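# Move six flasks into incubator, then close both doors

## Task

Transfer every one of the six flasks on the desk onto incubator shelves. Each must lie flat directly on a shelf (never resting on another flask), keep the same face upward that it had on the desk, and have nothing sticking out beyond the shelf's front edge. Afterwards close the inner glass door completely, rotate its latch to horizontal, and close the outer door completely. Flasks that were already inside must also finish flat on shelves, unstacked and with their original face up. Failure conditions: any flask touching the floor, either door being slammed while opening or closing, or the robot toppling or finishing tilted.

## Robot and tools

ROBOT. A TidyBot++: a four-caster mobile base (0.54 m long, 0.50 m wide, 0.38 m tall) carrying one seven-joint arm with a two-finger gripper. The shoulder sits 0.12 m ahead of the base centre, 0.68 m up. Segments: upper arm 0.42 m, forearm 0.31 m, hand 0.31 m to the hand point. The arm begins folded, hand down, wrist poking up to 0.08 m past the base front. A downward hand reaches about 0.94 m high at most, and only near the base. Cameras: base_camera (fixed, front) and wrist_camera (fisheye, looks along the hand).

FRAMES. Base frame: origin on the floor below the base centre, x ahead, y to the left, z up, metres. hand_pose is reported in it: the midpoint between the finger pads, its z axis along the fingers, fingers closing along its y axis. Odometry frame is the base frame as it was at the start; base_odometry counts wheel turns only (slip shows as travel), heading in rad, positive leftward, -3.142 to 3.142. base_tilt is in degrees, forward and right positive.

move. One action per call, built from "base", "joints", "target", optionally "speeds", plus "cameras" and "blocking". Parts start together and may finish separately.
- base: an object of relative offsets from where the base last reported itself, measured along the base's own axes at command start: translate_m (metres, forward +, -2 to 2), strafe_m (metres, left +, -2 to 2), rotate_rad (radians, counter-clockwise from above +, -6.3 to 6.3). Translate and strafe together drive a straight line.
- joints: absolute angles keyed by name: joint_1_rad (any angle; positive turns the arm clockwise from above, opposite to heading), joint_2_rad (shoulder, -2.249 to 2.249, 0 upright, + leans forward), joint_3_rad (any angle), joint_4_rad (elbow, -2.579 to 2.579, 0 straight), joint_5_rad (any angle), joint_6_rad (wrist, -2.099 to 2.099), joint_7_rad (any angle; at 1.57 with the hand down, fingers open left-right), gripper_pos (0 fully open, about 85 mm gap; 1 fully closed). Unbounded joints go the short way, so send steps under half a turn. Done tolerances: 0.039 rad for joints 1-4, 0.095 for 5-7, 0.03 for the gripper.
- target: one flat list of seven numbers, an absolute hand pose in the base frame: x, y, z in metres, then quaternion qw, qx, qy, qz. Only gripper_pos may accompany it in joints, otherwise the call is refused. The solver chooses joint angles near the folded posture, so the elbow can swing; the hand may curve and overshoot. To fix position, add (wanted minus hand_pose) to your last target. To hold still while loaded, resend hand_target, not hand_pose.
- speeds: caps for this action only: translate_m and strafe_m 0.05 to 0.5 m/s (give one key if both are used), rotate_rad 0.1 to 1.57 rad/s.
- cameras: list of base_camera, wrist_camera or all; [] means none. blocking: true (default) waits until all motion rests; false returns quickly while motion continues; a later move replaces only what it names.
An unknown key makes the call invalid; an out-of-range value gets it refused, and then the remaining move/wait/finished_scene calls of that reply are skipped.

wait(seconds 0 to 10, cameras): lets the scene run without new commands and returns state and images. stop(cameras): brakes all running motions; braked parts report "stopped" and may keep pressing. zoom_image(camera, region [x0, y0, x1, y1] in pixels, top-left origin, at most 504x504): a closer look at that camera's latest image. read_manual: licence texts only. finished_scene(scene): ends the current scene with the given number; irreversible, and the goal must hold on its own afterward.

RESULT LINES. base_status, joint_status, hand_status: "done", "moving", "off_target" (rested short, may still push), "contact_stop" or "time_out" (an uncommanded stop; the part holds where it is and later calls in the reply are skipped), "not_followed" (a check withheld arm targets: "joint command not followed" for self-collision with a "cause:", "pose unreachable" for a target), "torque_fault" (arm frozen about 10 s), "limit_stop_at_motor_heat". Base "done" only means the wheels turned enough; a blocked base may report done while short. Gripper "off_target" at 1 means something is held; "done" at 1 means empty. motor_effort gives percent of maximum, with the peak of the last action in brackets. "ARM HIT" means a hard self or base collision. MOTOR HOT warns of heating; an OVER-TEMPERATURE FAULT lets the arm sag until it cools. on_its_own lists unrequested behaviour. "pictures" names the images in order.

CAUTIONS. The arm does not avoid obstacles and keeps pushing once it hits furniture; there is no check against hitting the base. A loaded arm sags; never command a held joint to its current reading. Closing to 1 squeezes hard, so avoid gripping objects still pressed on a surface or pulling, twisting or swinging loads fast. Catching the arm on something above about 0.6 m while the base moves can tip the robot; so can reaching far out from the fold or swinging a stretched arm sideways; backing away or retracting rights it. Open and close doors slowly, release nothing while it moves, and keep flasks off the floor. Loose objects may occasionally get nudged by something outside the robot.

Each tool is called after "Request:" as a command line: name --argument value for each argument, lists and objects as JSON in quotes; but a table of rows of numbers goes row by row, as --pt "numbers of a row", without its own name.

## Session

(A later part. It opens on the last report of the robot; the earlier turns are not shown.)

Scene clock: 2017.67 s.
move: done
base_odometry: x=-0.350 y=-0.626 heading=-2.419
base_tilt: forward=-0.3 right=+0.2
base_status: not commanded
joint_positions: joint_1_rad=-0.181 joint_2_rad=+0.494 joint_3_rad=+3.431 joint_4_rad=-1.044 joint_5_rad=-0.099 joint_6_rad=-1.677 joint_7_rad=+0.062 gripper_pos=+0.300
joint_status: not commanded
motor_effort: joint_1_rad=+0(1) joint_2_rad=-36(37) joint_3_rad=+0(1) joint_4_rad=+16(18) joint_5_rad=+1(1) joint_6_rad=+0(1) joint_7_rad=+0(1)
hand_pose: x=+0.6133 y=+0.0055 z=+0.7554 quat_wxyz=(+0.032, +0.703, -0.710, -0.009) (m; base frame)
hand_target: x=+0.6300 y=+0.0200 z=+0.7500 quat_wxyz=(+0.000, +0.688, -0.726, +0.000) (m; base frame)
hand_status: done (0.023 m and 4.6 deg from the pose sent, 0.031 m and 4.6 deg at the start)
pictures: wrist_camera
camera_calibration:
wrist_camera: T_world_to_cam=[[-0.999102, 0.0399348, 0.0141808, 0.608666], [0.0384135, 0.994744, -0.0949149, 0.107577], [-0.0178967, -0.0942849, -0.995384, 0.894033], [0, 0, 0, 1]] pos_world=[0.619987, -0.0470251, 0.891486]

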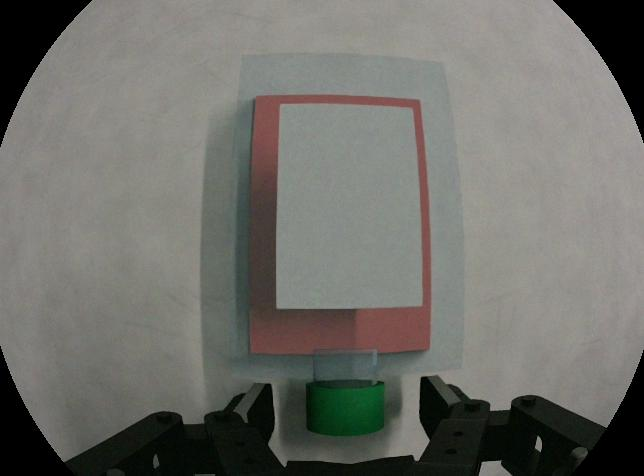

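Aligned. Lower slightly and grip.

Request:
move --target '[0.63, 0.020, 0.746, 0, 0.688, -0.7254, 0]' --joints '{"gripper_pos": 0.5}' --cameras '[]'

Request:
move --joints '{"gripper_pos": 0.62}' --cameras '["wrist_camera"]'

Request:
move --joints '{"gripper_pos": 0.85}' --cameras '[]'

Request:
move --target '[0.63, 0.01, 0.785, 0, 0.688, -0.7254, 0]' --cameras '["wrist_camera"]'

Scene clock: 2023.77 s.
move: done
base_odometry: x=-0.350 y=-0.626 heading=-2.419
base_tilt: forward=-0.3 right=+0.2
base_status: not commanded
joint_positions: joint_1_rad=-0.182 joint_2_rad=+0.494 joint_3_rad=+3.431 joint_4_rad=-1.056 joint_5_rad=-0.099 joint_6_rad=-1.663 joint_7_rad=+0.062 gripper_pos=+0.500
joint_status: all done
motor_effort: joint_1_rad=+0(1) joint_2_rad=-36(37) joint_3_rad=+0(2) joint_4_rad=+17(18) joint_5_rad=+1(1) joint_6_rad=+0(0) joint_7_rad=+0(1)
hand_pose: x=+0.6141 y=+0.0055 z=+0.7517 quat_wxyz=(+0.032, +0.703, -0.710, -0.008) (m; base frame)
hand_target: x=+0.6300 y=+0.0200 z=+0.7460 quat_wxyz=(+0.000, +0.688, -0.726, +0.000) (m; base frame)
hand_status: done (0.022 m and 4.5 deg from the pose sent, 0.024 m and 4.6 deg at the start)
pictures: none
No camera images: "cameras" was empty.

Scene clock: 2024.30 s.
move: done
base_odometry: x=-0.350 y=-0.626 heading=-2.419
base_tilt: forward=-0.3 right=+0.2
base_status: not commanded
joint_positions: joint_1_rad=-0.182 joint_2_rad=+0.494 joint_3_rad=+3.431 joint_4_rad=-1.056 joint_5_rad=-0.099 joint_6_rad=-1.663 joint_7_rad=+0.062 gripper_pos=+0.620
joint_status: all done
motor_effort: joint_1_rad=+0(1) joint_2_rad=-36(36) joint_3_rad=+1(1) joint_4_rad=+16(18) joint_5_rad=+1(1) joint_6_rad=+0(1) joint_7_rad=+0(1)
hand_pose: x=+0.6141 y=+0.0055 z=+0.7517 quat_wxyz=(+0.032, +0.703, -0.710, -0.008) (m; base frame)
hand_target: x=+0.6300 y=+0.0200 z=+0.7460 quat_wxyz=(+0.000, +0.688, -0.726, +0.000) (m; base frame)
hand_status: not commanded
pictures: wrist_camera
camera_calibration:
wrist_camera: T_world_to_cam=[[-0.999131, 0.0400171, 0.0116585, 0.611478], [0.0387318, 0.994722, -0.0950207, 0.107102], [-0.0153994, -0.0944866, -0.995407, 0.888815], [0, 0, 0, 1]] pos_world=[0.620485, -0.0470248, 0.887781]

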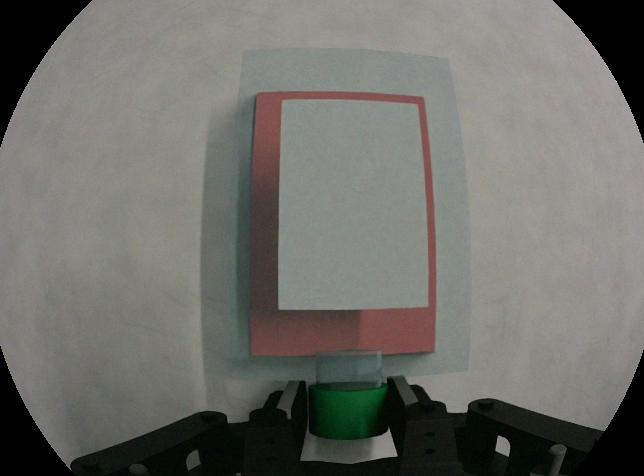

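Scene clock: 2024.97 s.
move: off_target
base_odometry: x=-0.350 y=-0.626 heading=-2.419
base_tilt: forward=-0.3 right=+0.2
base_status: not commanded
joint_positions: joint_1_rad=-0.182 joint_2_rad=+0.492 joint_3_rad=+3.431 joint_4_rad=-1.058 joint_5_rad=-0.099 joint_6_rad=-1.663 joint_7_rad=+0.062 gripper_pos=+0.685
joint_status: gripper_pos off_target (ended at +0.685, target +0.850)
motor_effort: joint_1_rad=+0(1) joint_2_rad=-35(36) joint_3_rad=+0(1) joint_4_rad=+16(17) joint_5_rad=+1(1) joint_6_rad=+0(1) joint_7_rad=+0(1)
hand_pose: x=+0.6135 y=+0.0053 z=+0.7524 quat_wxyz=(+0.031, +0.703, -0.710, -0.008) (m; base frame)
hand_target: x=+0.6300 y=+0.0200 z=+0.7460 quat_wxyz=(+0.000, +0.688, -0.726, +0.000) (m; base frame)
hand_status: not commanded
pictures: none
No camera images: "cameras" was empty.

Scene clock: 2026.00 s.
move: done
base_odometry: x=-0.350 y=-0.626 heading=-2.419
base_tilt: forward=-0.2 right=+0.2
base_status: not commanded
joint_positions: joint_1_rad=-0.182 joint_2_rad=+0.493 joint_3_rad=+3.431 joint_4_rad=-0.957 joint_5_rad=-0.099 joint_6_rad=-1.669 joint_7_rad=+0.062 gripper_pos=+0.685
joint_status: not commanded
motor_effort: joint_1_rad=+0(1) joint_2_rad=-36(38) joint_3_rad=+1(1) joint_4_rad=+18(18) joint_5_rad=+1(1) joint_6_rad=+0(1) joint_7_rad=+0(1)
hand_pose: x=+0.6404 y=+0.0074 z=+0.7829 quat_wxyz=(+0.001, +0.707, -0.706, +0.027) (m; base frame)
hand_target: x=+0.6300 y=+0.0100 z=+0.7850 quat_wxyz=(+0.000, +0.688, -0.726, +0.000) (m; base frame)
hand_status: done (0.011 m and 4.4 deg from the pose sent, 0.037 m and 4.4 deg at the start)
pictures: wrist_camera
camera_calibration:
wrist_camera: T_world_to_cam=[[-0.996302, 0.0270754, -0.0815483, 0.708539], [0.0350964, 0.994509, -0.0985901, 0.11227], [0.0784312, -0.101088, -0.991781, 0.85759], [0, 0, 0, 1]] pos_world=[0.634716, -0.0441454, 0.919391]

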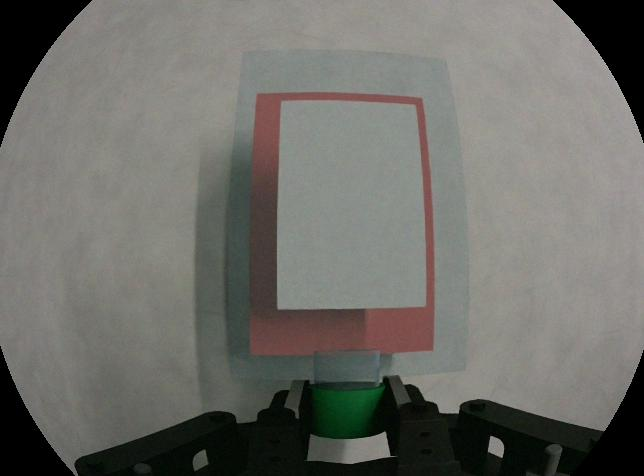

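Request:
move --target '[0.63, 0.0, 0.82, 0, 0.743, -0.669, 0]' --base '{"translate_m": -0.06}' --speeds '{"translate_m": 0.1}' --cameras '[]'

Request:
move --target '[0.62, -0.007, 0.82, 0, 0.866, -0.5, 0]' --cameras '[]'

Request:
move --target '[0.62, 0, 0.82, 0, 0.966, -0.259, 0]' --cameras '["wrist_camera"]'

Request:
move --target '[0.62, 0, 0.82, 0, 1, 0, 0]' --cameras '["wrist_camera"]'

Request:
move --target '[0.62, 0, 0.78, 0, 1, 0, 0]' --cameras '["wrist_camera"]'

Scene clock: 2033.20 s.
move: done
base_odometry: x=-0.305 y=-0.586 heading=-2.419
base_tilt: forward=-0.3 right=+0.3
base_status: done
joint_positions: joint_1_rad=-0.137 joint_2_rad=+0.512 joint_3_rad=+3.431 joint_4_rad=-0.809 joint_5_rad=-0.100 joint_6_rad=-1.774 joint_7_rad=+0.130 gripper_pos=+0.685
joint_status: not commanded
motor_effort: joint_1_rad=-1(3) joint_2_rad=-37(39) joint_3_rad=+0(2) joint_4_rad=+17(19) joint_5_rad=+1(2) joint_6_rad=+1(2) joint_7_rad=+0(1)
hand_pose: x=+0.6470 y=-0.0102 z=+0.8189 quat_wxyz=(-0.002, +0.721, -0.692, +0.038) (m; base frame)
hand_target: x=+0.6300 y=+0.0000 z=+0.8200 quat_wxyz=(+0.000, +0.743, -0.669, +0.000) (m; base frame)
hand_status: done (0.020 m and 5.8 deg from the pose sent, 0.039 m and 6.7 deg at the start)
pictures: none
No camera images: "cameras" was empty.

Scene clock: 2034.40 s.
move: done
base_odometry: x=-0.305 y=-0.586 heading=-2.419
base_tilt: forward=-0.3 right=+0.2
base_status: not commanded
joint_positions: joint_1_rad=-0.104 joint_2_rad=+0.501 joint_3_rad=+3.371 joint_4_rad=-0.824 joint_5_rad=-0.100 joint_6_rad=-1.774 joint_7_rad=+0.540 gripper_pos=+0.685
joint_status: not commanded
motor_effort: joint_1_rad=+0(1) joint_2_rad=-37(38) joint_3_rad=+1(2) joint_4_rad=+17(19) joint_5_rad=+1(1) joint_6_rad=+1(1) joint_7_rad=+0(1)
hand_pose: x=+0.6419 y=-0.0042 z=+0.8179 quat_wxyz=(-0.006, +0.851, -0.524, +0.026) (m; base frame)
hand_target: x=+0.6200 y=-0.0070 z=+0.8200 quat_wxyz=(+0.000, +0.866, -0.500, +0.000) (m; base frame)
hand_status: done (0.022 m and 4.5 deg from the pose sent, 0.027 m and 28.0 deg at the start)
pictures: none
No camera images: "cameras" was empty.

Scene clock: 2035.70 s.
move: done
base_odometry: x=-0.305 y=-0.586 heading=-2.419
base_tilt: forward=-0.3 right=+0.2
base_status: not commanded
joint_positions: joint_1_rad=-0.077 joint_2_rad=+0.501 joint_3_rad=+3.285 joint_4_rad=-0.824 joint_5_rad=-0.099 joint_6_rad=-1.774 joint_7_rad=+1.021 gripper_pos=+0.685
joint_status: not commanded
motor_effort: joint_1_rad=+0(1) joint_2_rad=-37(38) joint_3_rad=+0(1) joint_4_rad=+17(18) joint_5_rad=+0(1) joint_6_rad=+1(1) joint_7_rad=+1(1)
hand_pose: x=+0.6412 y=+0.0158 z=+0.8167 quat_wxyz=(-0.019, +0.959, -0.283, +0.019) (m; base frame)
hand_target: x=+0.6200 y=+0.0000 z=+0.8200 quat_wxyz=(+0.000, +0.966, -0.259, +0.000) (m; base frame)
hand_status: done (0.027 m and 4.2 deg from the pose sent, 0.022 m and 33.4 deg at the start)
pictures: wrist_camera
camera_calibration:
wrist_camera: T_world_to_cam=[[-0.565452, -0.819632, -0.0920177, 0.457472], [-0.815866, 0.572208, -0.0833171, 0.647097], [0.120943, 0.0279622, -0.992266, 0.862951], [0, 0, 0, 1]] pos_world=[0.682255, -0.0194447, 0.952286]

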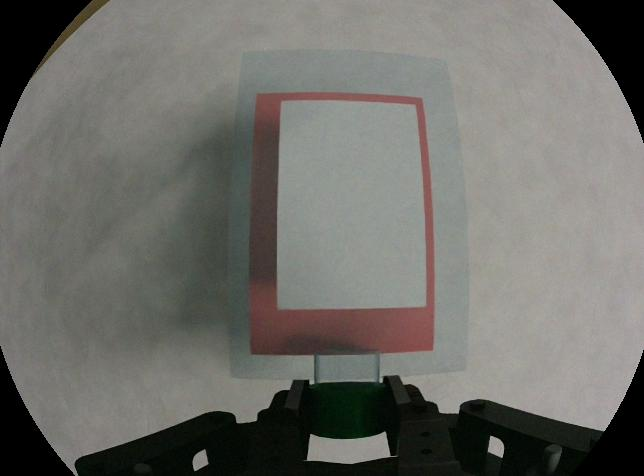

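Scene clock: 2037.00 s.
move: done
base_odometry: x=-0.305 y=-0.586 heading=-2.419
base_tilt: forward=-0.3 right=+0.2
base_status: not commanded
joint_positions: joint_1_rad=-0.038 joint_2_rad=+0.501 joint_3_rad=+3.201 joint_4_rad=-0.824 joint_5_rad=-0.070 joint_6_rad=-1.774 joint_7_rad=+1.520 gripper_pos=+0.685
joint_status: not commanded
motor_effort: joint_1_rad=+0(1) joint_2_rad=-37(37) joint_3_rad=-1(1) joint_4_rad=+17(18) joint_5_rad=+0(1) joint_6_rad=+1(1) joint_7_rad=+0(1)
hand_pose: x=+0.6400 y=+0.0193 z=+0.8164 quat_wxyz=(-0.020, +0.999, -0.024, +0.021) (m; base frame)
hand_target: x=+0.6200 y=+0.0000 z=+0.8200 quat_wxyz=(+0.000, +1.000, +0.000, +0.000) (m; base frame)
hand_status: done (0.028 m and 4.4 deg from the pose sent, 0.027 m and 33.0 deg at the start)
pictures: wrist_camera
camera_calibration:
wrist_camera: T_world_to_cam=[[-0.0772277, -0.99329, -0.0860908, 0.145707], [-0.991316, 0.0857179, -0.0997283, 0.779185], [0.106439, 0.0776414, -0.991283, 0.870215], [0, 0, 0, 1]] pos_world=[0.691046, 0.0103746, 0.95288]

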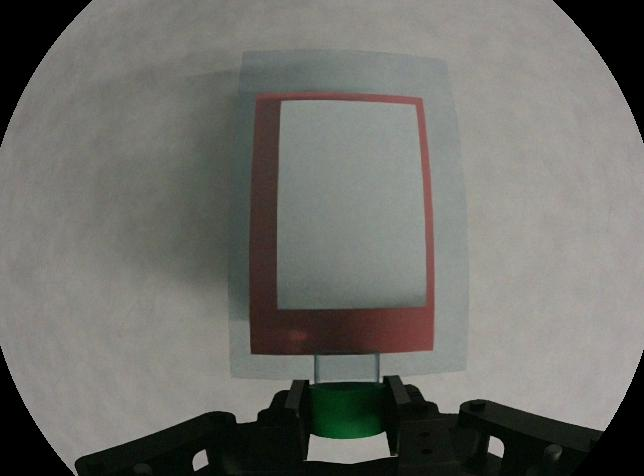

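Scene clock: 2038.10 s.
move: done
base_odometry: x=-0.305 y=-0.586 heading=-2.419
base_tilt: forward=-0.2 right=+0.2
base_status: not commanded
joint_positions: joint_1_rad=-0.038 joint_2_rad=+0.483 joint_3_rad=+3.200 joint_4_rad=-0.978 joint_5_rad=-0.068 joint_6_rad=-1.743 joint_7_rad=+1.521 gripper_pos=+0.685
joint_status: not commanded
motor_effort: joint_1_rad=+0(1) joint_2_rad=-36(38) joint_3_rad=+0(2) joint_4_rad=+17(19) joint_5_rad=+0(1) joint_6_rad=+0(1) joint_7_rad=+0(1)
hand_pose: x=+0.6083 y=+0.0183 z=+0.7785 quat_wxyz=(-0.020, +0.999, -0.027, -0.031) (m; base frame)
hand_target: x=+0.6200 y=+0.0000 z=+0.7800 quat_wxyz=(+0.000, +1.000, +0.000, +0.000) (m; base frame)
hand_status: done (0.022 m and 5.2 deg from the pose sent, 0.046 m and 4.4 deg at the start)
pictures: wrist_camera
camera_calibration:
wrist_camera: T_world_to_cam=[[-0.0895041, -0.992877, -0.0786447, 0.140649], [-0.995983, 0.0894437, 0.00429757, 0.665782], [0.00276731, 0.0787134, -0.996893, 0.903513], [0, 0, 0, 1]] pos_world=[0.673196, 0.00897848, 0.908906]

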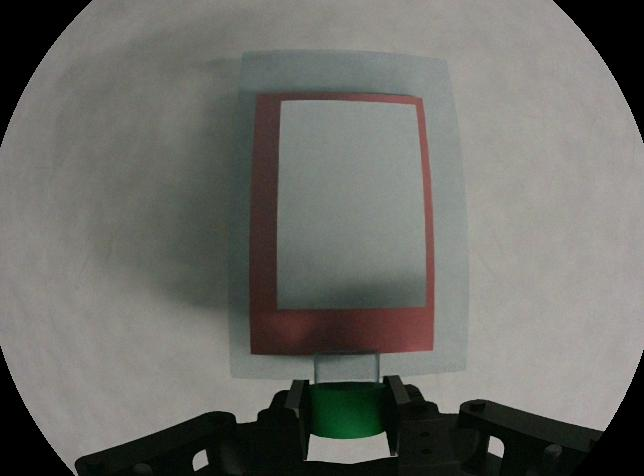

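Request:
move --target '[0.635, 0, 0.763, 0, 0.9996, 0, 0.03]' --cameras '[]'

Request:
move --target '[0.64, 0, 0.752, 0, 0.9996, 0, 0.03]' --cameras '[]'

Request:
move --target '[0.64, 0, 0.743, 0, 0.9996, 0, 0.03]' --cameras '["wrist_camera"]'

Scene clock: 2045.60 s.
move: done
base_odometry: x=-0.305 y=-0.586 heading=-2.419
base_tilt: forward=-0.3 right=+0.2
base_status: not commanded
joint_positions: joint_1_rad=-0.038 joint_2_rad=+0.464 joint_3_rad=+3.200 joint_4_rad=-1.053 joint_5_rad=-0.067 joint_6_rad=-1.627 joint_7_rad=+1.521 gripper_pos=+0.685
joint_status: not commanded
motor_effort: joint_1_rad=-1(1) joint_2_rad=-35(37) joint_3_rad=-1(1) joint_4_rad=+17(18) joint_5_rad=+0(1) joint_6_rad=+0(1) joint_7_rad=+0(0)
hand_pose: x=+0.6211 y=+0.0174 z=+0.7637 quat_wxyz=(-0.020, +0.999, -0.030, -0.002) (m; base frame)
hand_target: x=+0.6350 y=+0.0000 z=+0.7630 quat_wxyz=(+0.000, +1.000, +0.000, +0.030) (m; base frame)
hand_status: done (0.022 m and 5.5 deg from the pose sent, 0.036 m and 8.0 deg at the start)
pictures: none
No camera images: "cameras" was empty.

Scene clock: 2046.20 s.
move: done
base_odometry: x=-0.305 y=-0.586 heading=-2.419
base_tilt: forward=-0.3 right=+0.2
base_status: not commanded
joint_positions: joint_1_rad=-0.038 joint_2_rad=+0.464 joint_3_rad=+3.200 joint_4_rad=-1.066 joint_5_rad=-0.067 joint_6_rad=-1.596 joint_7_rad=+1.521 gripper_pos=+0.685
joint_status: not commanded
motor_effort: joint_1_rad=+0(1) joint_2_rad=-34(35) joint_3_rad=-1(2) joint_4_rad=+17(18) joint_5_rad=+0(0) joint_6_rad=+0(1) joint_7_rad=+1(1)
hand_pose: x=+0.6270 y=+0.0173 z=+0.7597 quat_wxyz=(-0.021, +0.999, -0.030, +0.008) (m; base frame)
hand_target: x=+0.6400 y=+0.0000 z=+0.7520 quat_wxyz=(+0.000, +1.000, +0.000, +0.030) (m; base frame)
hand_status: done (0.023 m and 4.9 deg from the pose sent, 0.028 m and 5.5 deg at the start)
pictures: none
No camera images: "cameras" was empty.

Scene clock: 2046.83 s.
move: done
base_odometry: x=-0.305 y=-0.586 heading=-2.419
base_tilt: forward=-0.3 right=+0.3
base_status: not commanded
joint_positions: joint_1_rad=-0.038 joint_2_rad=+0.455 joint_3_rad=+3.199 joint_4_rad=-1.089 joint_5_rad=-0.066 joint_6_rad=-1.568 joint_7_rad=+1.522 gripper_pos=+0.685
joint_status: not commanded
motor_effort: joint_1_rad=+0(1) joint_2_rad=-33(34) joint_3_rad=-1(2) joint_4_rad=+16(17) joint_5_rad=+0(1) joint_6_rad=+0(1) joint_7_rad=+0(1)
hand_pose: x=+0.6284 y=+0.0171 z=+0.7571 quat_wxyz=(-0.021, +0.999, -0.031, +0.015) (m; base frame)
hand_target: x=+0.6400 y=+0.0000 z=+0.7430 quat_wxyz=(+0.000, +1.000, +0.000, +0.030) (m; base frame)
hand_status: done (0.025 m and 4.6 deg from the pose sent, 0.027 m and 4.9 deg at the start)
pictures: wrist_camera
camera_calibration:
wrist_camera: T_world_to_cam=[[-0.0901273, -0.992149, -0.0866987, 0.146123], [-0.991443, 0.0976347, -0.0866463, 0.751847], [0.0944308, 0.0781477, -0.992459, 0.821273], [0, 0, 0, 1]] pos_world=[0.68103, 0.00738878, 0.892893]

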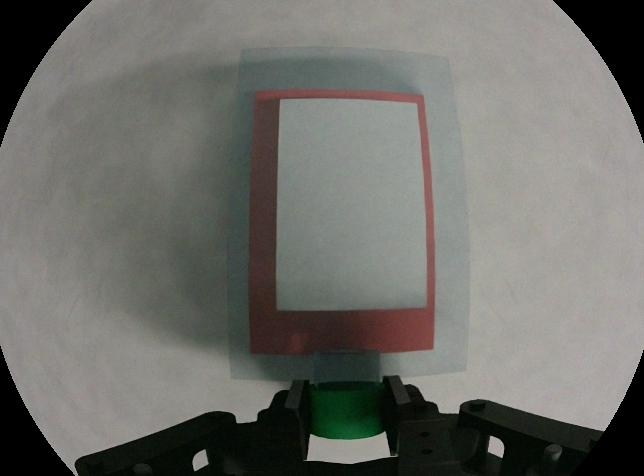

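Request:
move --target '[0.636, 0, 0.738, 0, 0.9999, 0, 0.015]' --cameras '[]'

Request:
move --joints '{"gripper_pos": 0.62}' --cameras '["wrist_camera"]'

Request:
move --joints '{"gripper_pos": 0.4}' --cameras '[]'

Request:
move --target '[0.62, 0, 0.85, 0, 1, 0, 0]' --cameras '["wrist_camera"]'

Scene clock: 2051.90 s.
move: done
base_odometry: x=-0.305 y=-0.586 heading=-2.419
base_tilt: forward=-0.3 right=+0.3
base_status: not commanded
joint_positions: joint_1_rad=-0.038 joint_2_rad=+0.456 joint_3_rad=+3.199 joint_4_rad=-1.089 joint_5_rad=-0.066 joint_6_rad=-1.568 joint_7_rad=+1.522 gripper_pos=+0.685
joint_status: not commanded
motor_effort: joint_1_rad=+0(1) joint_2_rad=-31(33) joint_3_rad=-1(1) joint_4_rad=+16(17) joint_5_rad=+0(1) joint_6_rad=+1(1) joint_7_rad=+0(1)
hand_pose: x=+0.6284 y=+0.0171 z=+0.7568 quat_wxyz=(-0.021, +0.999, -0.031, +0.015) (m; base frame)
hand_target: x=+0.6360 y=+0.0000 z=+0.7380 quat_wxyz=(+0.000, +1.000, +0.000, +0.015) (m; base frame)
hand_status: done (0.027 m and 4.2 deg from the pose sent, 0.027 m and 4.2 deg at the start)
pictures: none
No camera images: "cameras" was empty.

Scene clock: 2052.73 s.
move: done
base_odometry: x=-0.305 y=-0.586 heading=-2.419
base_tilt: forward=-0.3 right=+0.2
base_status: not commanded
joint_positions: joint_1_rad=-0.038 joint_2_rad=+0.469 joint_3_rad=+3.199 joint_4_rad=-1.092 joint_5_rad=-0.066 joint_6_rad=-1.568 joint_7_rad=+1.522 gripper_pos=+0.620
joint_status: all done
motor_effort: joint_1_rad=+0(1) joint_2_rad=-35(36) joint_3_rad=-1(2) joint_4_rad=+17(18) joint_5_rad=+0(1) joint_6_rad=+0(1) joint_7_rad=+0(1)
hand_pose: x=+0.6283 y=+0.0172 z=+0.7492 quat_wxyz=(-0.020, +0.999, -0.031, +0.006) (m; base frame)
hand_target: x=+0.6360 y=+0.0000 z=+0.7380 quat_wxyz=(+0.000, +1.000, +0.000, +0.015) (m; base frame)
hand_status: not commanded
pictures: wrist_camera
camera_calibration:
wrist_camera: T_world_to_cam=[[-0.0914146, -0.992224, -0.08447, 0.14457], [-0.992773, 0.0974296, -0.0700608, 0.739513], [0.0777459, 0.077455, -0.99396, 0.825077], [0, 0, 0, 1]] pos_world=[0.683238, 0.00748894, 0.884116]

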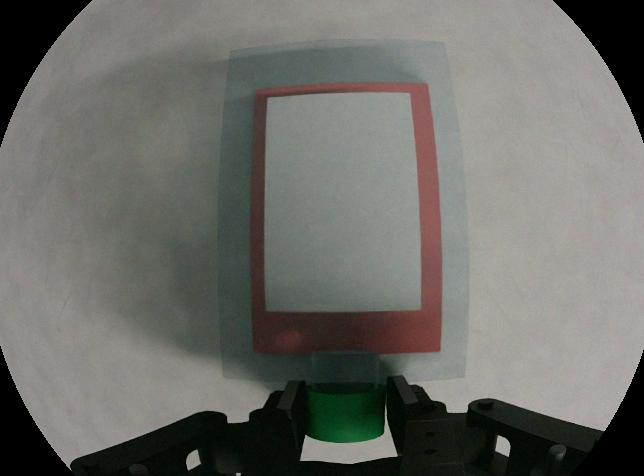

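Scene clock: 2053.37 s.
move: done
base_odometry: x=-0.305 y=-0.586 heading=-2.419
base_tilt: forward=-0.3 right=+0.2
base_status: not commanded
joint_positions: joint_1_rad=-0.038 joint_2_rad=+0.469 joint_3_rad=+3.199 joint_4_rad=-1.092 joint_5_rad=-0.066 joint_6_rad=-1.568 joint_7_rad=+1.522 gripper_pos=+0.400
joint_status: all done
motor_effort: joint_1_rad=+0(1) joint_2_rad=-36(36) joint_3_rad=-2(2) joint_4_rad=+17(18) joint_5_rad=+0(1) joint_6_rad=+1(1) joint_7_rad=+0(1)
hand_pose: x=+0.6283 y=+0.0172 z=+0.7492 quat_wxyz=(-0.020, +0.999, -0.031, +0.006) (m; base frame)
hand_target: x=+0.6360 y=+0.0000 z=+0.7380 quat_wxyz=(+0.000, +1.000, +0.000, +0.015) (m; base frame)
hand_status: not commanded
pictures: none
No camera images: "cameras" was empty.

Scene clock: 2055.23 s.
move: done
base_odometry: x=-0.305 y=-0.586 heading=-2.419
base_tilt: forward=-0.4 right=+0.2
base_status: not commanded
joint_positions: joint_1_rad=-0.038 joint_2_rad=+0.500 joint_3_rad=+3.199 joint_4_rad=-0.701 joint_5_rad=-0.066 joint_6_rad=-1.865 joint_7_rad=+1.522 gripper_pos=+0.400
joint_status: not commanded
motor_effort: joint_1_rad=+0(1) joint_2_rad=-36(37) joint_3_rad=-1(2) joint_4_rad=+17(18) joint_5_rad=+0(1) joint_6_rad=+1(2) joint_7_rad=+0(1)
hand_pose: x=+0.6380 y=+0.0193 z=+0.8543 quat_wxyz=(-0.018, +0.999, -0.019, +0.038) (m; base frame)
hand_target: x=+0.6200 y=+0.0000 z=+0.8500 quat_wxyz=(+0.000, +1.000, +0.000, +0.000) (m; base frame)
hand_status: done (0.027 m and 5.3 deg from the pose sent, 0.103 m and 4.3 deg at the start)
pictures: wrist_camera
camera_calibration:
wrist_camera: T_world_to_cam=[[-0.065236, -0.99438, -0.0833769, 0.138905], [-0.988195, 0.0759845, -0.13303, 0.807614], [0.138618, 0.0737143, -0.987599, 0.884398], [0, 0, 0, 1]] pos_world=[0.684548, 0.0115654, 0.992449]

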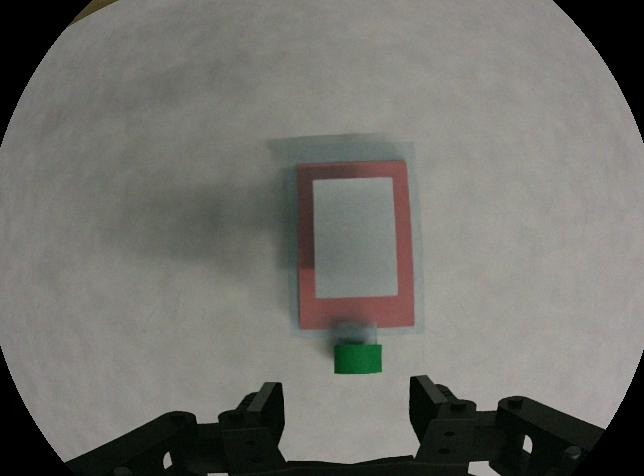

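Request:
move --base '{"translate_m": -0.175, "strafe_m": 0.05, "rotate_rad": -0.068}' --cameras '[]'

Request:
move --joints '{"joint_1_rad":0,"joint_2_rad":0.13,"joint_3_rad":3.14,"joint_4_rad":-1.76,"joint_5_rad":0.1,"joint_6_rad":-0.3,"joint_7_rad":1.62,"gripper_pos":0.3}' --cameras '[]'

Request:
move --target '[0.75, 0, 0.82, 0, 0.836, 0, 0.549]' --cameras '["wrist_camera"]'

Scene clock: 2064.50 s.
move: done
base_odometry: x=-0.140 y=-0.508 heading=-2.488
base_tilt: forward=-0.4 right=+0.2
base_status: done
joint_positions: joint_1_rad=-0.011 joint_2_rad=+0.508 joint_3_rad=+3.196 joint_4_rad=-0.699 joint_5_rad=-0.060 joint_6_rad=-1.874 joint_7_rad=+1.522 gripper_pos=+0.400
joint_status: not commanded
motor_effort: joint_1_rad=+0(5) joint_2_rad=-36(39) joint_3_rad=-1(3) joint_4_rad=+17(18) joint_5_rad=+0(2) joint_6_rad=+1(2) joint_7_rad=+0(1)
hand_pose: x=+0.6371 y=+0.0051 z=+0.8504 quat_wxyz=(-0.016, +0.999, -0.032, +0.030) (m; base frame)
hand_target: x=+0.6200 y=+0.0000 z=+0.8500 quat_wxyz=(+0.000, +1.000, +0.000, +0.000) (m; base frame)
hand_status: not commanded
pictures: none
No camera images: "cameras" was empty.

Scene clock: 2067.33 s.
move: done
base_odometry: x=-0.140 y=-0.508 heading=-2.488
base_tilt: forward=-0.3 right=+0.2
base_status: not commanded
joint_positions: joint_1_rad=-0.011 joint_2_rad=+0.146 joint_3_rad=+3.163 joint_4_rad=-1.731 joint_5_rad=+0.048 joint_6_rad=-0.379 joint_7_rad=+1.556 gripper_pos=+0.300
joint_status: all done
motor_effort: joint_1_rad=+0(1) joint_2_rad=-27(37) joint_3_rad=-1(2) joint_4_rad=+20(22) joint_5_rad=+0(1) joint_6_rad=+7(7) joint_7_rad=+0(1)
hand_pose: x=+0.7214 y=-0.0097 z=+0.8070 quat_wxyz=(+0.018, +0.903, +0.006, +0.429) (m; base frame)
hand_target: x=+0.7256 y=-0.0069 z=+0.8201 quat_wxyz=(+0.046, +0.887, +0.058, +0.457) (m; base frame)
hand_status: not commanded
pictures: none
No camera images: "cameras" was empty.

Scene clock: 2068.80 s.
move: done
base_odometry: x=-0.140 y=-0.508 heading=-2.488
base_tilt: forward=-0.3 right=+0.2
base_status: not commanded
joint_positions: joint_1_rad=-0.010 joint_2_rad=+0.158 joint_3_rad=+3.153 joint_4_rad=-1.882 joint_5_rad=+0.047 joint_6_rad=+0.021 joint_7_rad=+1.556 gripper_pos=+0.300
joint_status: not commanded
motor_effort: joint_1_rad=+0(1) joint_2_rad=-27(28) joint_3_rad=-1(2) joint_4_rad=+20(21) joint_5_rad=+0(1) joint_6_rad=+8(8) joint_7_rad=+0(1)
hand_pose: x=+0.7463 y=+0.0012 z=+0.8205 quat_wxyz=(+0.009, +0.846, +0.014, +0.532) (m; base frame)
hand_target: x=+0.7500 y=+0.0000 z=+0.8200 quat_wxyz=(+0.000, +0.836, +0.000, +0.549) (m; base frame)
hand_status: done (0.004 m and 3.0 deg from the pose sent, 0.033 m and 15.9 deg at the start)
pictures: wrist_camera
camera_calibration:
wrist_camera: T_world_to_cam=[[0.039263, -0.999088, -0.016789, -0.00750102], [-0.378518, 0.000678685, -0.925594, 1.10689], [0.924761, 0.0426965, -0.378146, -0.249378], [0, 0, 0, 1]] pos_world=[0.649885, 0.00240215, 0.9301]

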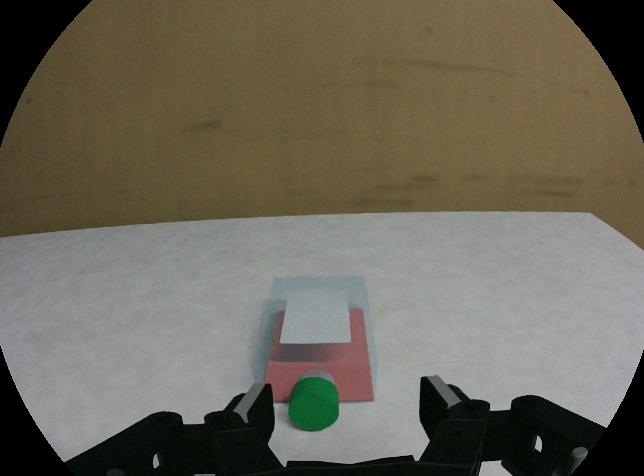

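Request:
move --base '{"strafe_m": 0.016, "translate_m": 0.005}' --cameras '[]'

Request:
move --target '[0.785, 0, 0.80, 0, 0.815, 0, 0.5795]' --cameras '[]'

Request:
move --target '[0.79, 0, 0.773, 0, 0.818, 0, 0.575]' --cameras '["wrist_camera"]'

Scene clock: 2073.80 s.
move: done
base_odometry: x=-0.134 y=-0.524 heading=-2.488
base_tilt: forward=-0.3 right=+0.3
base_status: done
joint_positions: joint_1_rad=-0.002 joint_2_rad=+0.160 joint_3_rad=+3.144 joint_4_rad=-1.882 joint_5_rad=+0.047 joint_6_rad=+0.024 joint_7_rad=+1.556 gripper_pos=+0.300
joint_status: not commanded
motor_effort: joint_1_rad=+0(2) joint_2_rad=-27(29) joint_3_rad=-1(2) joint_4_rad=+20(21) joint_5_rad=+0(1) joint_6_rad=+8(8) joint_7_rad=+0(1)
hand_pose: x=+0.7469 y=+0.0011 z=+0.8202 quat_wxyz=(+0.009, +0.846, +0.013, +0.533) (m; base frame)
hand_target: x=+0.7500 y=+0.0000 z=+0.8200 quat_wxyz=(+0.000, +0.836, +0.000, +0.549) (m; base frame)
hand_status: not commanded
pictures: none
No camera images: "cameras" was empty.

Scene clock: 2075.13 s.
move: done
base_odometry: x=-0.134 y=-0.524 heading=-2.488
base_tilt: forward=-0.3 right=+0.3
base_status: not commanded
joint_positions: joint_1_rad=-0.002 joint_2_rad=+0.278 joint_3_rad=+3.144 joint_4_rad=-1.888 joint_5_rad=+0.047 joint_6_rad=+0.213 joint_7_rad=+1.556 gripper_pos=+0.300
joint_status: not commanded
motor_effort: joint_1_rad=+0(1) joint_2_rad=-31(33) joint_3_rad=-1(2) joint_4_rad=+19(21) joint_5_rad=+0(1) joint_6_rad=+8(9) joint_7_rad=+0(1)
hand_pose: x=+0.7836 y=+0.0038 z=+0.7943 quat_wxyz=(+0.005, +0.828, +0.015, +0.560) (m; base frame)
hand_target: x=+0.7850 y=+0.0000 z=+0.8000 quat_wxyz=(+0.000, +0.815, +0.000, +0.579) (m; base frame)
hand_status: done (0.007 m and 3.3 deg from the pose sent, 0.043 m and 6.7 deg at the start)
pictures: none
No camera images: "cameras" was empty.

Scene clock: 2076.17 s.
move: done
base_odometry: x=-0.134 y=-0.524 heading=-2.488
base_tilt: forward=-0.3 right=+0.2
base_status: not commanded
joint_positions: joint_1_rad=-0.002 joint_2_rad=+0.323 joint_3_rad=+3.144 joint_4_rad=-1.909 joint_5_rad=+0.047 joint_6_rad=+0.278 joint_7_rad=+1.556 gripper_pos=+0.300
joint_status: not commanded
motor_effort: joint_1_rad=+0(1) joint_2_rad=-32(34) joint_3_rad=-2(2) joint_4_rad=+19(20) joint_5_rad=+0(1) joint_6_rad=+9(9) joint_7_rad=+0(1)
hand_pose: x=+0.7893 y=+0.0047 z=+0.7714 quat_wxyz=(+0.004, +0.829, +0.016, +0.559) (m; base frame)
hand_target: x=+0.7900 y=+0.0000 z=+0.7730 quat_wxyz=(+0.000, +0.818, +0.000, +0.575) (m; base frame)
hand_status: done (0.005 m and 2.9 deg from the pose sent, 0.023 m and 2.8 deg at the start)
pictures: wrist_camera
camera_calibration:
wrist_camera: T_world_to_cam=[[0.050856, -0.99848, -0.0212513, -0.0121091], [-0.317972, 0.00398347, -0.948092, 1.04722], [0.946735, 0.0549735, -0.317286, -0.372174], [0, 0, 0, 1]] pos_world=[0.685954, 0.00419743, 0.874522]

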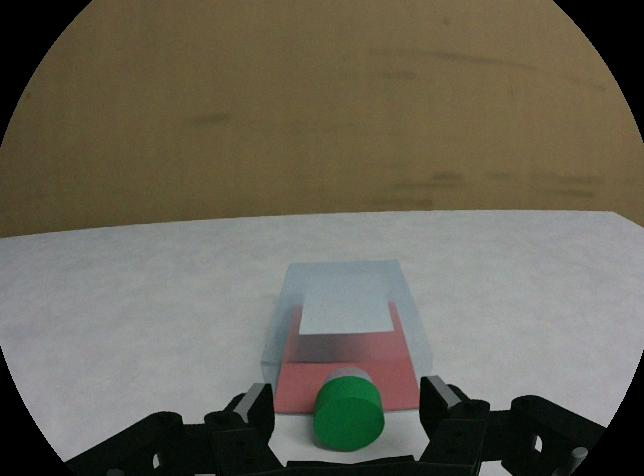

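Request:
move --target '[0.807, 0, 0.748, 0, 0.82, 0, 0.572]' --joints '{"gripper_pos": 0.5}' --cameras '["wrist_camera"]'

Request:
move --joints '{"gripper_pos": 0.64}' --cameras '[]'

Request:
move --joints '{"gripper_pos": 0.85}' --cameras '[]'

Request:
move --target '[0.80, 0, 0.84, 0, 0.826, 0, 0.5637]' --cameras '["wrist_camera"]'

Request:
move --target '[0.79, 0, 0.93, 0, 0.83, 0, 0.5578]' --cameras '[]'

Request:
move --base '{"translate_m": -0.3}' --speeds '{"translate_m": 0.3}' --cameras '[]'

Request:
move --target '[0.67, 0, 0.95, 0, 0.836, 0, 0.549]' --cameras '["wrist_camera"]'

Scene clock: 2084.23 s.
move: done
base_odometry: x=-0.134 y=-0.524 heading=-2.488
base_tilt: forward=-0.2 right=+0.2
base_status: not commanded
joint_positions: joint_1_rad=-0.002 joint_2_rad=+0.384 joint_3_rad=+3.144 joint_4_rad=-1.908 joint_5_rad=+0.047 joint_6_rad=+0.328 joint_7_rad=+1.556 gripper_pos=+0.500
joint_status: all done
motor_effort: joint_1_rad=+0(1) joint_2_rad=-33(34) joint_3_rad=-1(1) joint_4_rad=+18(19) joint_5_rad=+0(1) joint_6_rad=+8(9) joint_7_rad=+0(1)
hand_pose: x=+0.8003 y=+0.0055 z=+0.7451 quat_wxyz=(+0.003, +0.831, +0.016, +0.555) (m; base frame)
hand_target: x=+0.8070 y=+0.0000 z=+0.7480 quat_wxyz=(+0.000, +0.820, +0.000, +0.572) (m; base frame)
hand_status: done (0.009 m and 3.0 deg from the pose sent, 0.030 m and 2.6 deg at the start)
pictures: wrist_camera
camera_calibration:
wrist_camera: T_world_to_cam=[[0.0524812, -0.998354, -0.0231464, -0.012481], [-0.327283, 0.00470289, -0.944915, 1.03095], [0.943468, 0.0571656, -0.326498, -0.381447], [0, 0, 0, 1]] pos_world=[0.69795, 0.00449675, 0.849329]

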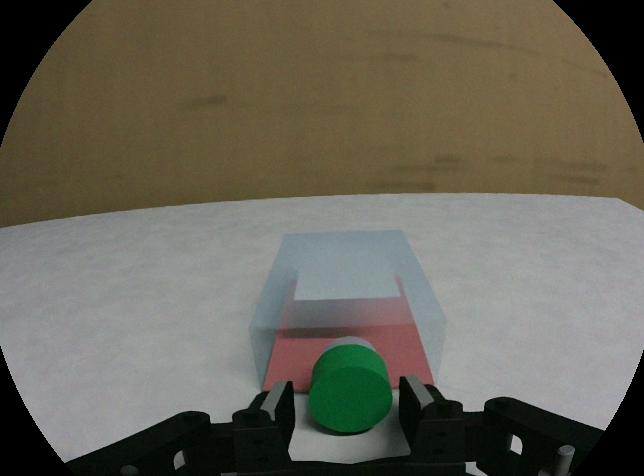

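Scene clock: 2084.80 s.
move: done
base_odometry: x=-0.134 y=-0.524 heading=-2.488
base_tilt: forward=-0.3 right=+0.2
base_status: not commanded
joint_positions: joint_1_rad=-0.002 joint_2_rad=+0.384 joint_3_rad=+3.144 joint_4_rad=-1.908 joint_5_rad=+0.047 joint_6_rad=+0.330 joint_7_rad=+1.556 gripper_pos=+0.640
joint_status: all done
motor_effort: joint_1_rad=+0(0) joint_2_rad=-31(33) joint_3_rad=-1(1) joint_4_rad=+16(18) joint_5_rad=+0(1) joint_6_rad=+7(8) joint_7_rad=+0(1)
hand_pose: x=+0.8005 y=+0.0055 z=+0.7456 quat_wxyz=(+0.003, +0.831, +0.016, +0.556) (m; base frame)
hand_target: x=+0.8070 y=+0.0000 z=+0.7480 quat_wxyz=(+0.000, +0.820, +0.000, +0.572) (m; base frame)
hand_status: not commanded
pictures: none
No camera images: "cameras" was empty.

Scene clock: 2085.43 s.
move: off_target
base_odometry: x=-0.134 y=-0.524 heading=-2.488
base_tilt: forward=-0.3 right=+0.2
base_status: not commanded
joint_positions: joint_1_rad=-0.002 joint_2_rad=+0.384 joint_3_rad=+3.144 joint_4_rad=-1.908 joint_5_rad=+0.047 joint_6_rad=+0.331 joint_7_rad=+1.556 gripper_pos=+0.687
joint_status: gripper_pos off_target (ended at +0.687, target +0.850)
motor_effort: joint_1_rad=+0(1) joint_2_rad=-32(32) joint_3_rad=-1(2) joint_4_rad=+17(17) joint_5_rad=+0(1) joint_6_rad=+7(8) joint_7_rad=+0(0)
hand_pose: x=+0.8006 y=+0.0055 z=+0.7458 quat_wxyz=(+0.003, +0.831, +0.016, +0.556) (m; base frame)
hand_target: x=+0.8070 y=+0.0000 z=+0.7480 quat_wxyz=(+0.000, +0.820, +0.000, +0.572) (m; base frame)
hand_status: not commanded
pictures: none
No camera images: "cameras" was empty.

Scene clock: 2086.87 s.
move: done
base_odometry: x=-0.134 y=-0.524 heading=-2.488
base_tilt: forward=-0.3 right=+0.2
base_status: not commanded
joint_positions: joint_1_rad=-0.002 joint_2_rad=+0.260 joint_3_rad=+3.144 joint_4_rad=-1.766 joint_5_rad=+0.047 joint_6_rad=+0.137 joint_7_rad=+1.556 gripper_pos=+0.687
joint_status: not commanded
motor_effort: joint_1_rad=+0(1) joint_2_rad=-32(38) joint_3_rad=-1(2) joint_4_rad=+21(22) joint_5_rad=+0(1) joint_6_rad=+9(10) joint_7_rad=+0(1)
hand_pose: x=+0.8052 y=+0.0027 z=+0.8524 quat_wxyz=(+0.007, +0.810, +0.014, +0.586) (m; base frame)
hand_target: x=+0.8000 y=+0.0000 z=+0.8400 quat_wxyz=(+0.000, +0.826, +0.000, +0.564) (m; base frame)
hand_status: done (0.014 m and 3.6 deg from the pose sent, 0.094 m and 2.1 deg at the start)
pictures: wrist_camera
camera_calibration:
wrist_camera: T_world_to_cam=[[0.0463685, -0.998816, -0.0146908, -0.01521], [-0.256139, 0.00232665, -0.966637, 1.09523], [0.965527, 0.0485844, -0.255728, -0.428946], [0, 0, 0, 1]] pos_world=[0.695394, 0.00309991, 0.948769]

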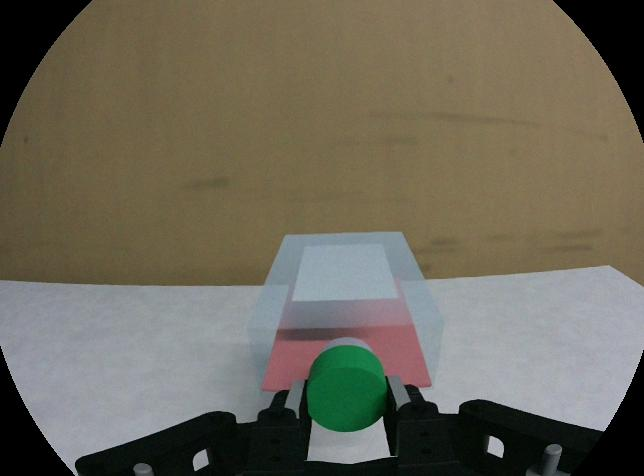

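Scene clock: 2088.43 s.
move: done
base_odometry: x=-0.134 y=-0.524 heading=-2.488
base_tilt: forward=-0.3 right=+0.2
base_status: not commanded
joint_positions: joint_1_rad=-0.002 joint_2_rad=+0.178 joint_3_rad=+3.144 joint_4_rad=-1.565 joint_5_rad=+0.031 joint_6_rad=-0.162 joint_7_rad=+1.556 gripper_pos=+0.687
joint_status: not commanded
motor_effort: joint_1_rad=-1(1) joint_2_rad=-31(35) joint_3_rad=+0(2) joint_4_rad=+23(24) joint_5_rad=+0(1) joint_6_rad=+9(10) joint_7_rad=+0(1)
hand_pose: x=+0.7974 y=-0.0008 z=+0.9395 quat_wxyz=(+0.007, +0.815, +0.005, +0.579) (m; base frame)
hand_target: x=+0.7900 y=+0.0000 z=+0.9300 quat_wxyz=(+0.000, +0.830, +0.000, +0.558) (m; base frame)
hand_status: done (0.012 m and 3.2 deg from the pose sent, 0.079 m and 4.3 deg at the start)
pictures: none
No camera images: "cameras" was empty.

Scene clock: 2090.33 s.
move: done
base_odometry: x=+0.104 y=-0.341 heading=-2.488
base_tilt: forward=-0.3 right=+0.2
base_status: done
joint_positions: joint_1_rad=-0.002 joint_2_rad=+0.175 joint_3_rad=+3.144 joint_4_rad=-1.565 joint_5_rad=+0.031 joint_6_rad=-0.167 joint_7_rad=+1.556 gripper_pos=+0.687
joint_status: not commanded
motor_effort: joint_1_rad=-1(1) joint_2_rad=-31(36) joint_3_rad=-1(2) joint_4_rad=+22(24) joint_5_rad=+1(1) joint_6_rad=+9(10) joint_7_rad=+1(1)
hand_pose: x=+0.7962 y=-0.0009 z=+0.9403 quat_wxyz=(+0.007, +0.815, +0.005, +0.579) (m; base frame)
hand_target: x=+0.7900 y=+0.0000 z=+0.9300 quat_wxyz=(+0.000, +0.830, +0.000, +0.558) (m; base frame)
hand_status: not commanded
pictures: none
No camera images: "cameras" was empty.

Scene clock: 2091.70 s.
move: done
base_odometry: x=+0.104 y=-0.341 heading=-2.488
base_tilt: forward=-0.3 right=+0.2
base_status: not commanded
joint_positions: joint_1_rad=-0.002 joint_2_rad=-0.109 joint_3_rad=+3.144 joint_4_rad=-1.741 joint_5_rad=+0.031 joint_6_rad=-0.256 joint_7_rad=+1.556 gripper_pos=+0.687
joint_status: not commanded
motor_effort: joint_1_rad=+0(1) joint_2_rad=-19(33) joint_3_rad=-1(2) joint_4_rad=+24(24) joint_5_rad=+0(1) joint_6_rad=+9(10) joint_7_rad=+0(1)
hand_pose: x=+0.6827 y=-0.0018 z=+0.9836 quat_wxyz=(+0.008, +0.810, +0.003, +0.586) (m; base frame)
hand_target: x=+0.6700 y=+0.0000 z=+0.9500 quat_wxyz=(+0.000, +0.836, +0.000, +0.549) (m; base frame)
hand_status: done (0.036 m and 5.3 deg from the pose sent, 0.127 m and 4.3 deg at the start)
pictures: wrist_camera
camera_calibration:
wrist_camera: T_world_to_cam=[[0.0277442, -0.999255, -0.0268393, 0.0125139], [-0.254442, 0.0189058, -0.966903, 1.18978], [0.96669, 0.033655, -0.253728, -0.279796], [0, 0, 0, 1]] pos_world=[0.572859, -0.00057254, 1.07974]

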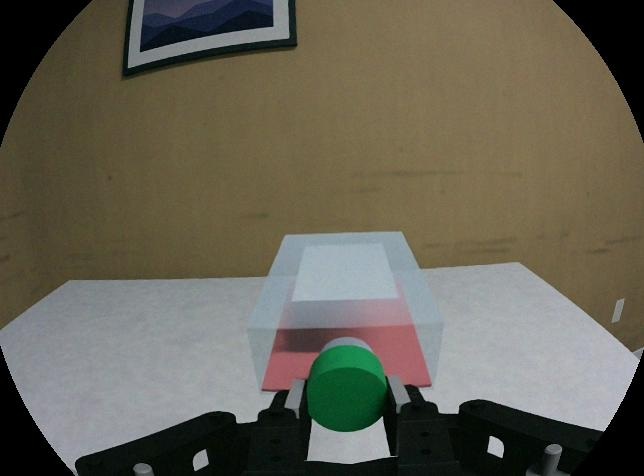

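Request:
move --base '{"rotate_rad": -1.455}' --speeds '{"rotate_rad": 0.8}' --cameras '[]'

Request:
move --base '{"translate_m": 0.626, "strafe_m": -0.991}' --speeds '{"translate_m": 0.4}'

Scene clock: 2100.63 s.
move: done
base_odometry: x=+0.104 y=-0.341 heading=+2.341
base_tilt: forward=-0.3 right=+0.2
base_status: done
joint_positions: joint_1_rad=-0.006 joint_2_rad=-0.109 joint_3_rad=+3.153 joint_4_rad=-1.742 joint_5_rad=+0.031 joint_6_rad=-0.258 joint_7_rad=+1.556 gripper_pos=+0.687
joint_status: not commanded
motor_effort: joint_1_rad=+0(3) joint_2_rad=-20(21) joint_3_rad=-1(3) joint_4_rad=+23(24) joint_5_rad=+0(1) joint_6_rad=+9(10) joint_7_rad=+0(1)
hand_pose: x=+0.6826 y=-0.0040 z=+0.9825 quat_wxyz=(+0.008, +0.811, +0.002, +0.585) (m; base frame)
hand_target: x=+0.6700 y=+0.0000 z=+0.9500 quat_wxyz=(+0.000, +0.836, +0.000, +0.549) (m; base frame)
hand_status: not commanded
pictures: none
No camera images: "cameras" was empty.

Scene clock: 2104.80 s.
move: done
base_odometry: x=+0.379 y=+0.798 heading=+2.340
base_tilt: forward=-0.3 right=+0.2
base_status: done
joint_positions: joint_1_rad=-0.007 joint_2_rad=-0.109 joint_3_rad=+3.153 joint_4_rad=-1.743 joint_5_rad=+0.031 joint_6_rad=-0.259 joint_7_rad=+1.556 gripper_pos=+0.687
joint_status: not commanded
motor_effort: joint_1_rad=+0(2) joint_2_rad=-20(23) joint_3_rad=+0(2) joint_4_rad=+23(24) joint_5_rad=+0(1) joint_6_rad=+9(10) joint_7_rad=+0(1)
hand_pose: x=+0.6823 y=-0.0038 z=+0.9818 quat_wxyz=(+0.008, +0.811, +0.002, +0.585) (m; base frame)
hand_target: x=+0.6700 y=+0.0000 z=+0.9500 quat_wxyz=(+0.000, +0.836, +0.000, +0.549) (m; base frame)
hand_status: not commanded
pictures: base_camera, wrist_camera
camera_calibration:
wrist_camera: T_world_to_cam=[[0.0245503, -0.999307, -0.0279769, 0.0137433], [-0.258543, 0.0206865, -0.965778, 1.18967], [0.965688, 0.0309434, -0.257856, -0.27494], [0, 0, 0, 1]] pos_world=[0.572749, -0.00236875, 1.07845]

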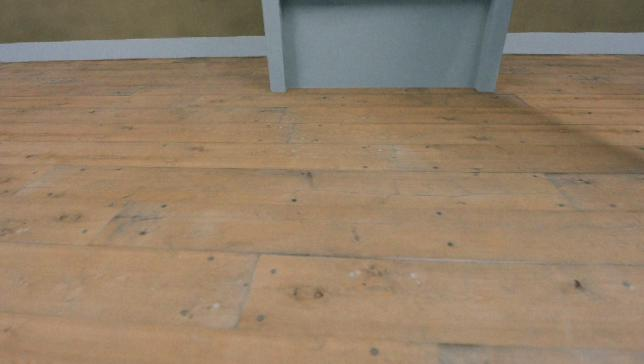

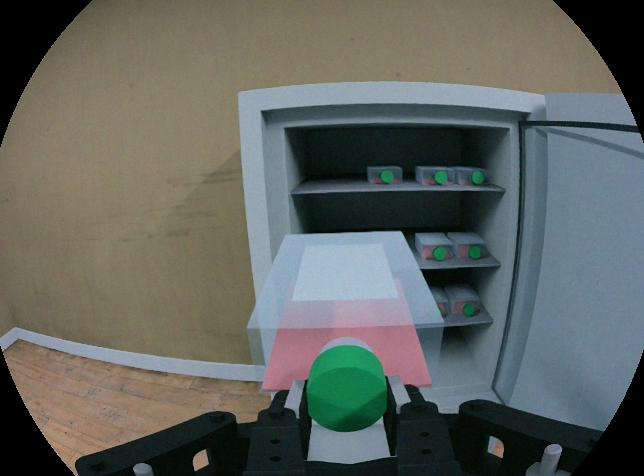

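Request:
move --base '{"rotate_rad": -0.01, "translate_m": 0.087, "strafe_m": 0.025}' --cameras '[]'

Request:
move --target '[0.80, 0, 0.991, 0, 0.84, 0, 0.5426]' --cameras '["base_camera","wrist_camera"]'

Request:
move --base '{"translate_m": 0.30}' --speeds '{"translate_m": 0.2}' --cameras '["wrist_camera"]'

Scene clock: 2116.03 s.
move: done
base_odometry: x=+0.301 y=+0.843 heading=+2.330
base_tilt: forward=-0.4 right=+0.2
base_status: done
joint_positions: joint_1_rad=-0.007 joint_2_rad=-0.104 joint_3_rad=+3.154 joint_4_rad=-1.745 joint_5_rad=+0.031 joint_6_rad=-0.260 joint_7_rad=+1.556 gripper_pos=+0.687
joint_status: not commanded
motor_effort: joint_1_rad=+0(2) joint_2_rad=-20(24) joint_3_rad=-1(3) joint_4_rad=+23(25) joint_5_rad=+1(1) joint_6_rad=+9(10) joint_7_rad=+0(0)
hand_pose: x=+0.6835 y=-0.0042 z=+0.9771 quat_wxyz=(+0.008, +0.814, +0.001, +0.581) (m; base frame)
hand_target: x=+0.6700 y=+0.0000 z=+0.9500 quat_wxyz=(+0.000, +0.836, +0.000, +0.549) (m; base frame)
hand_status: not commanded
pictures: none
No camera images: "cameras" was empty.

Scene clock: 2117.70 s.
move: done
base_odometry: x=+0.301 y=+0.843 heading=+2.330
base_tilt: forward=-0.3 right=+0.2
base_status: not commanded
joint_positions: joint_1_rad=-0.007 joint_2_rad=+0.195 joint_3_rad=+3.154 joint_4_rad=-1.311 joint_5_rad=+0.031 joint_6_rad=-0.433 joint_7_rad=+1.556 gripper_pos=+0.687
joint_status: not commanded
motor_effort: joint_1_rad=+0(1) joint_2_rad=-32(33) joint_3_rad=-1(1) joint_4_rad=+23(24) joint_5_rad=+0(1) joint_6_rad=+9(10) joint_7_rad=+0(1)
hand_pose: x=+0.8049 y=-0.0050 z=+1.0024 quat_wxyz=(+0.011, +0.825, +0.000, +0.565) (m; base frame)
hand_target: x=+0.8000 y=+0.0000 z=+0.9910 quat_wxyz=(+0.000, +0.840, +0.000, +0.543) (m; base frame)
hand_status: done (0.013 m and 3.4 deg from the pose sent, 0.117 m and 5.4 deg at the start)
pictures: base_camera, wrist_camera
camera_calibration:
wrist_camera: T_world_to_cam=[[0.017373, -0.999518, -0.0257145, 0.0135641], [-0.303429, 0.019235, -0.95266, 1.26431], [0.952696, 0.0243531, -0.302948, -0.332431], [0, 0, 0, 1]] pos_world=[0.700098, -0.00266566, 1.1041]

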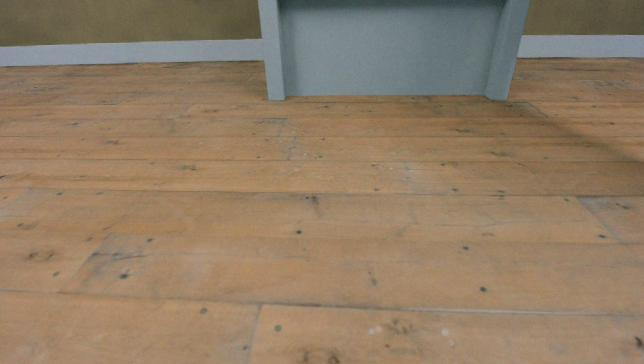

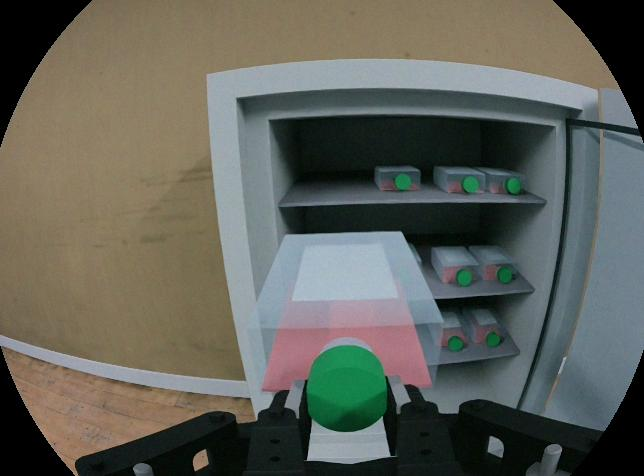

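Scene clock: 2119.90 s.
move: done
base_odometry: x=+0.094 y=+1.061 heading=+2.330
base_tilt: forward=-0.3 right=+0.2
base_status: done
joint_positions: joint_1_rad=-0.007 joint_2_rad=+0.207 joint_3_rad=+3.154 joint_4_rad=-1.307 joint_5_rad=+0.031 joint_6_rad=-0.438 joint_7_rad=+1.556 gripper_pos=+0.687
joint_status: not commanded
motor_effort: joint_1_rad=+0(3) joint_2_rad=-32(36) joint_3_rad=-1(2) joint_4_rad=+23(24) joint_5_rad=+0(1) joint_6_rad=+9(10) joint_7_rad=+0(1)
hand_pose: x=+0.8084 y=-0.0052 z=+0.9956 quat_wxyz=(+0.011, +0.828, +0.000, +0.560) (m; base frame)
hand_target: x=+0.8000 y=+0.0000 z=+0.9910 quat_wxyz=(+0.000, +0.840, +0.000, +0.543) (m; base frame)
hand_status: not commanded
pictures: wrist_camera
camera_calibration:
wrist_camera: T_world_to_cam=[[0.0167707, -0.999526, -0.02583, 0.0138906], [-0.315153, 0.0192325, -0.948846, 1.26448], [0.948893, 0.0240533, -0.314681, -0.323024], [0, 0, 0, 1]] pos_world=[0.704788, -0.00266545, 1.09851]

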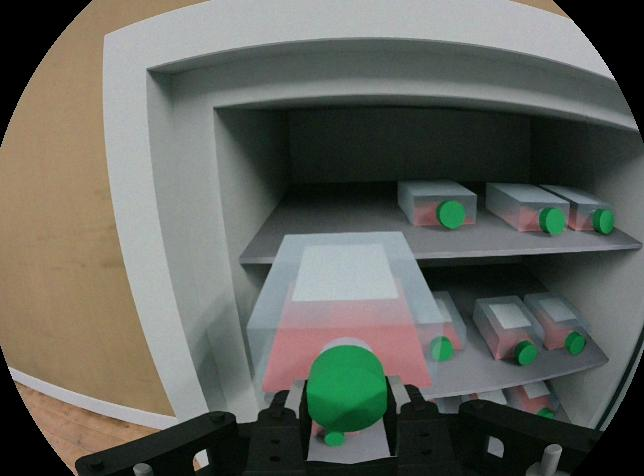

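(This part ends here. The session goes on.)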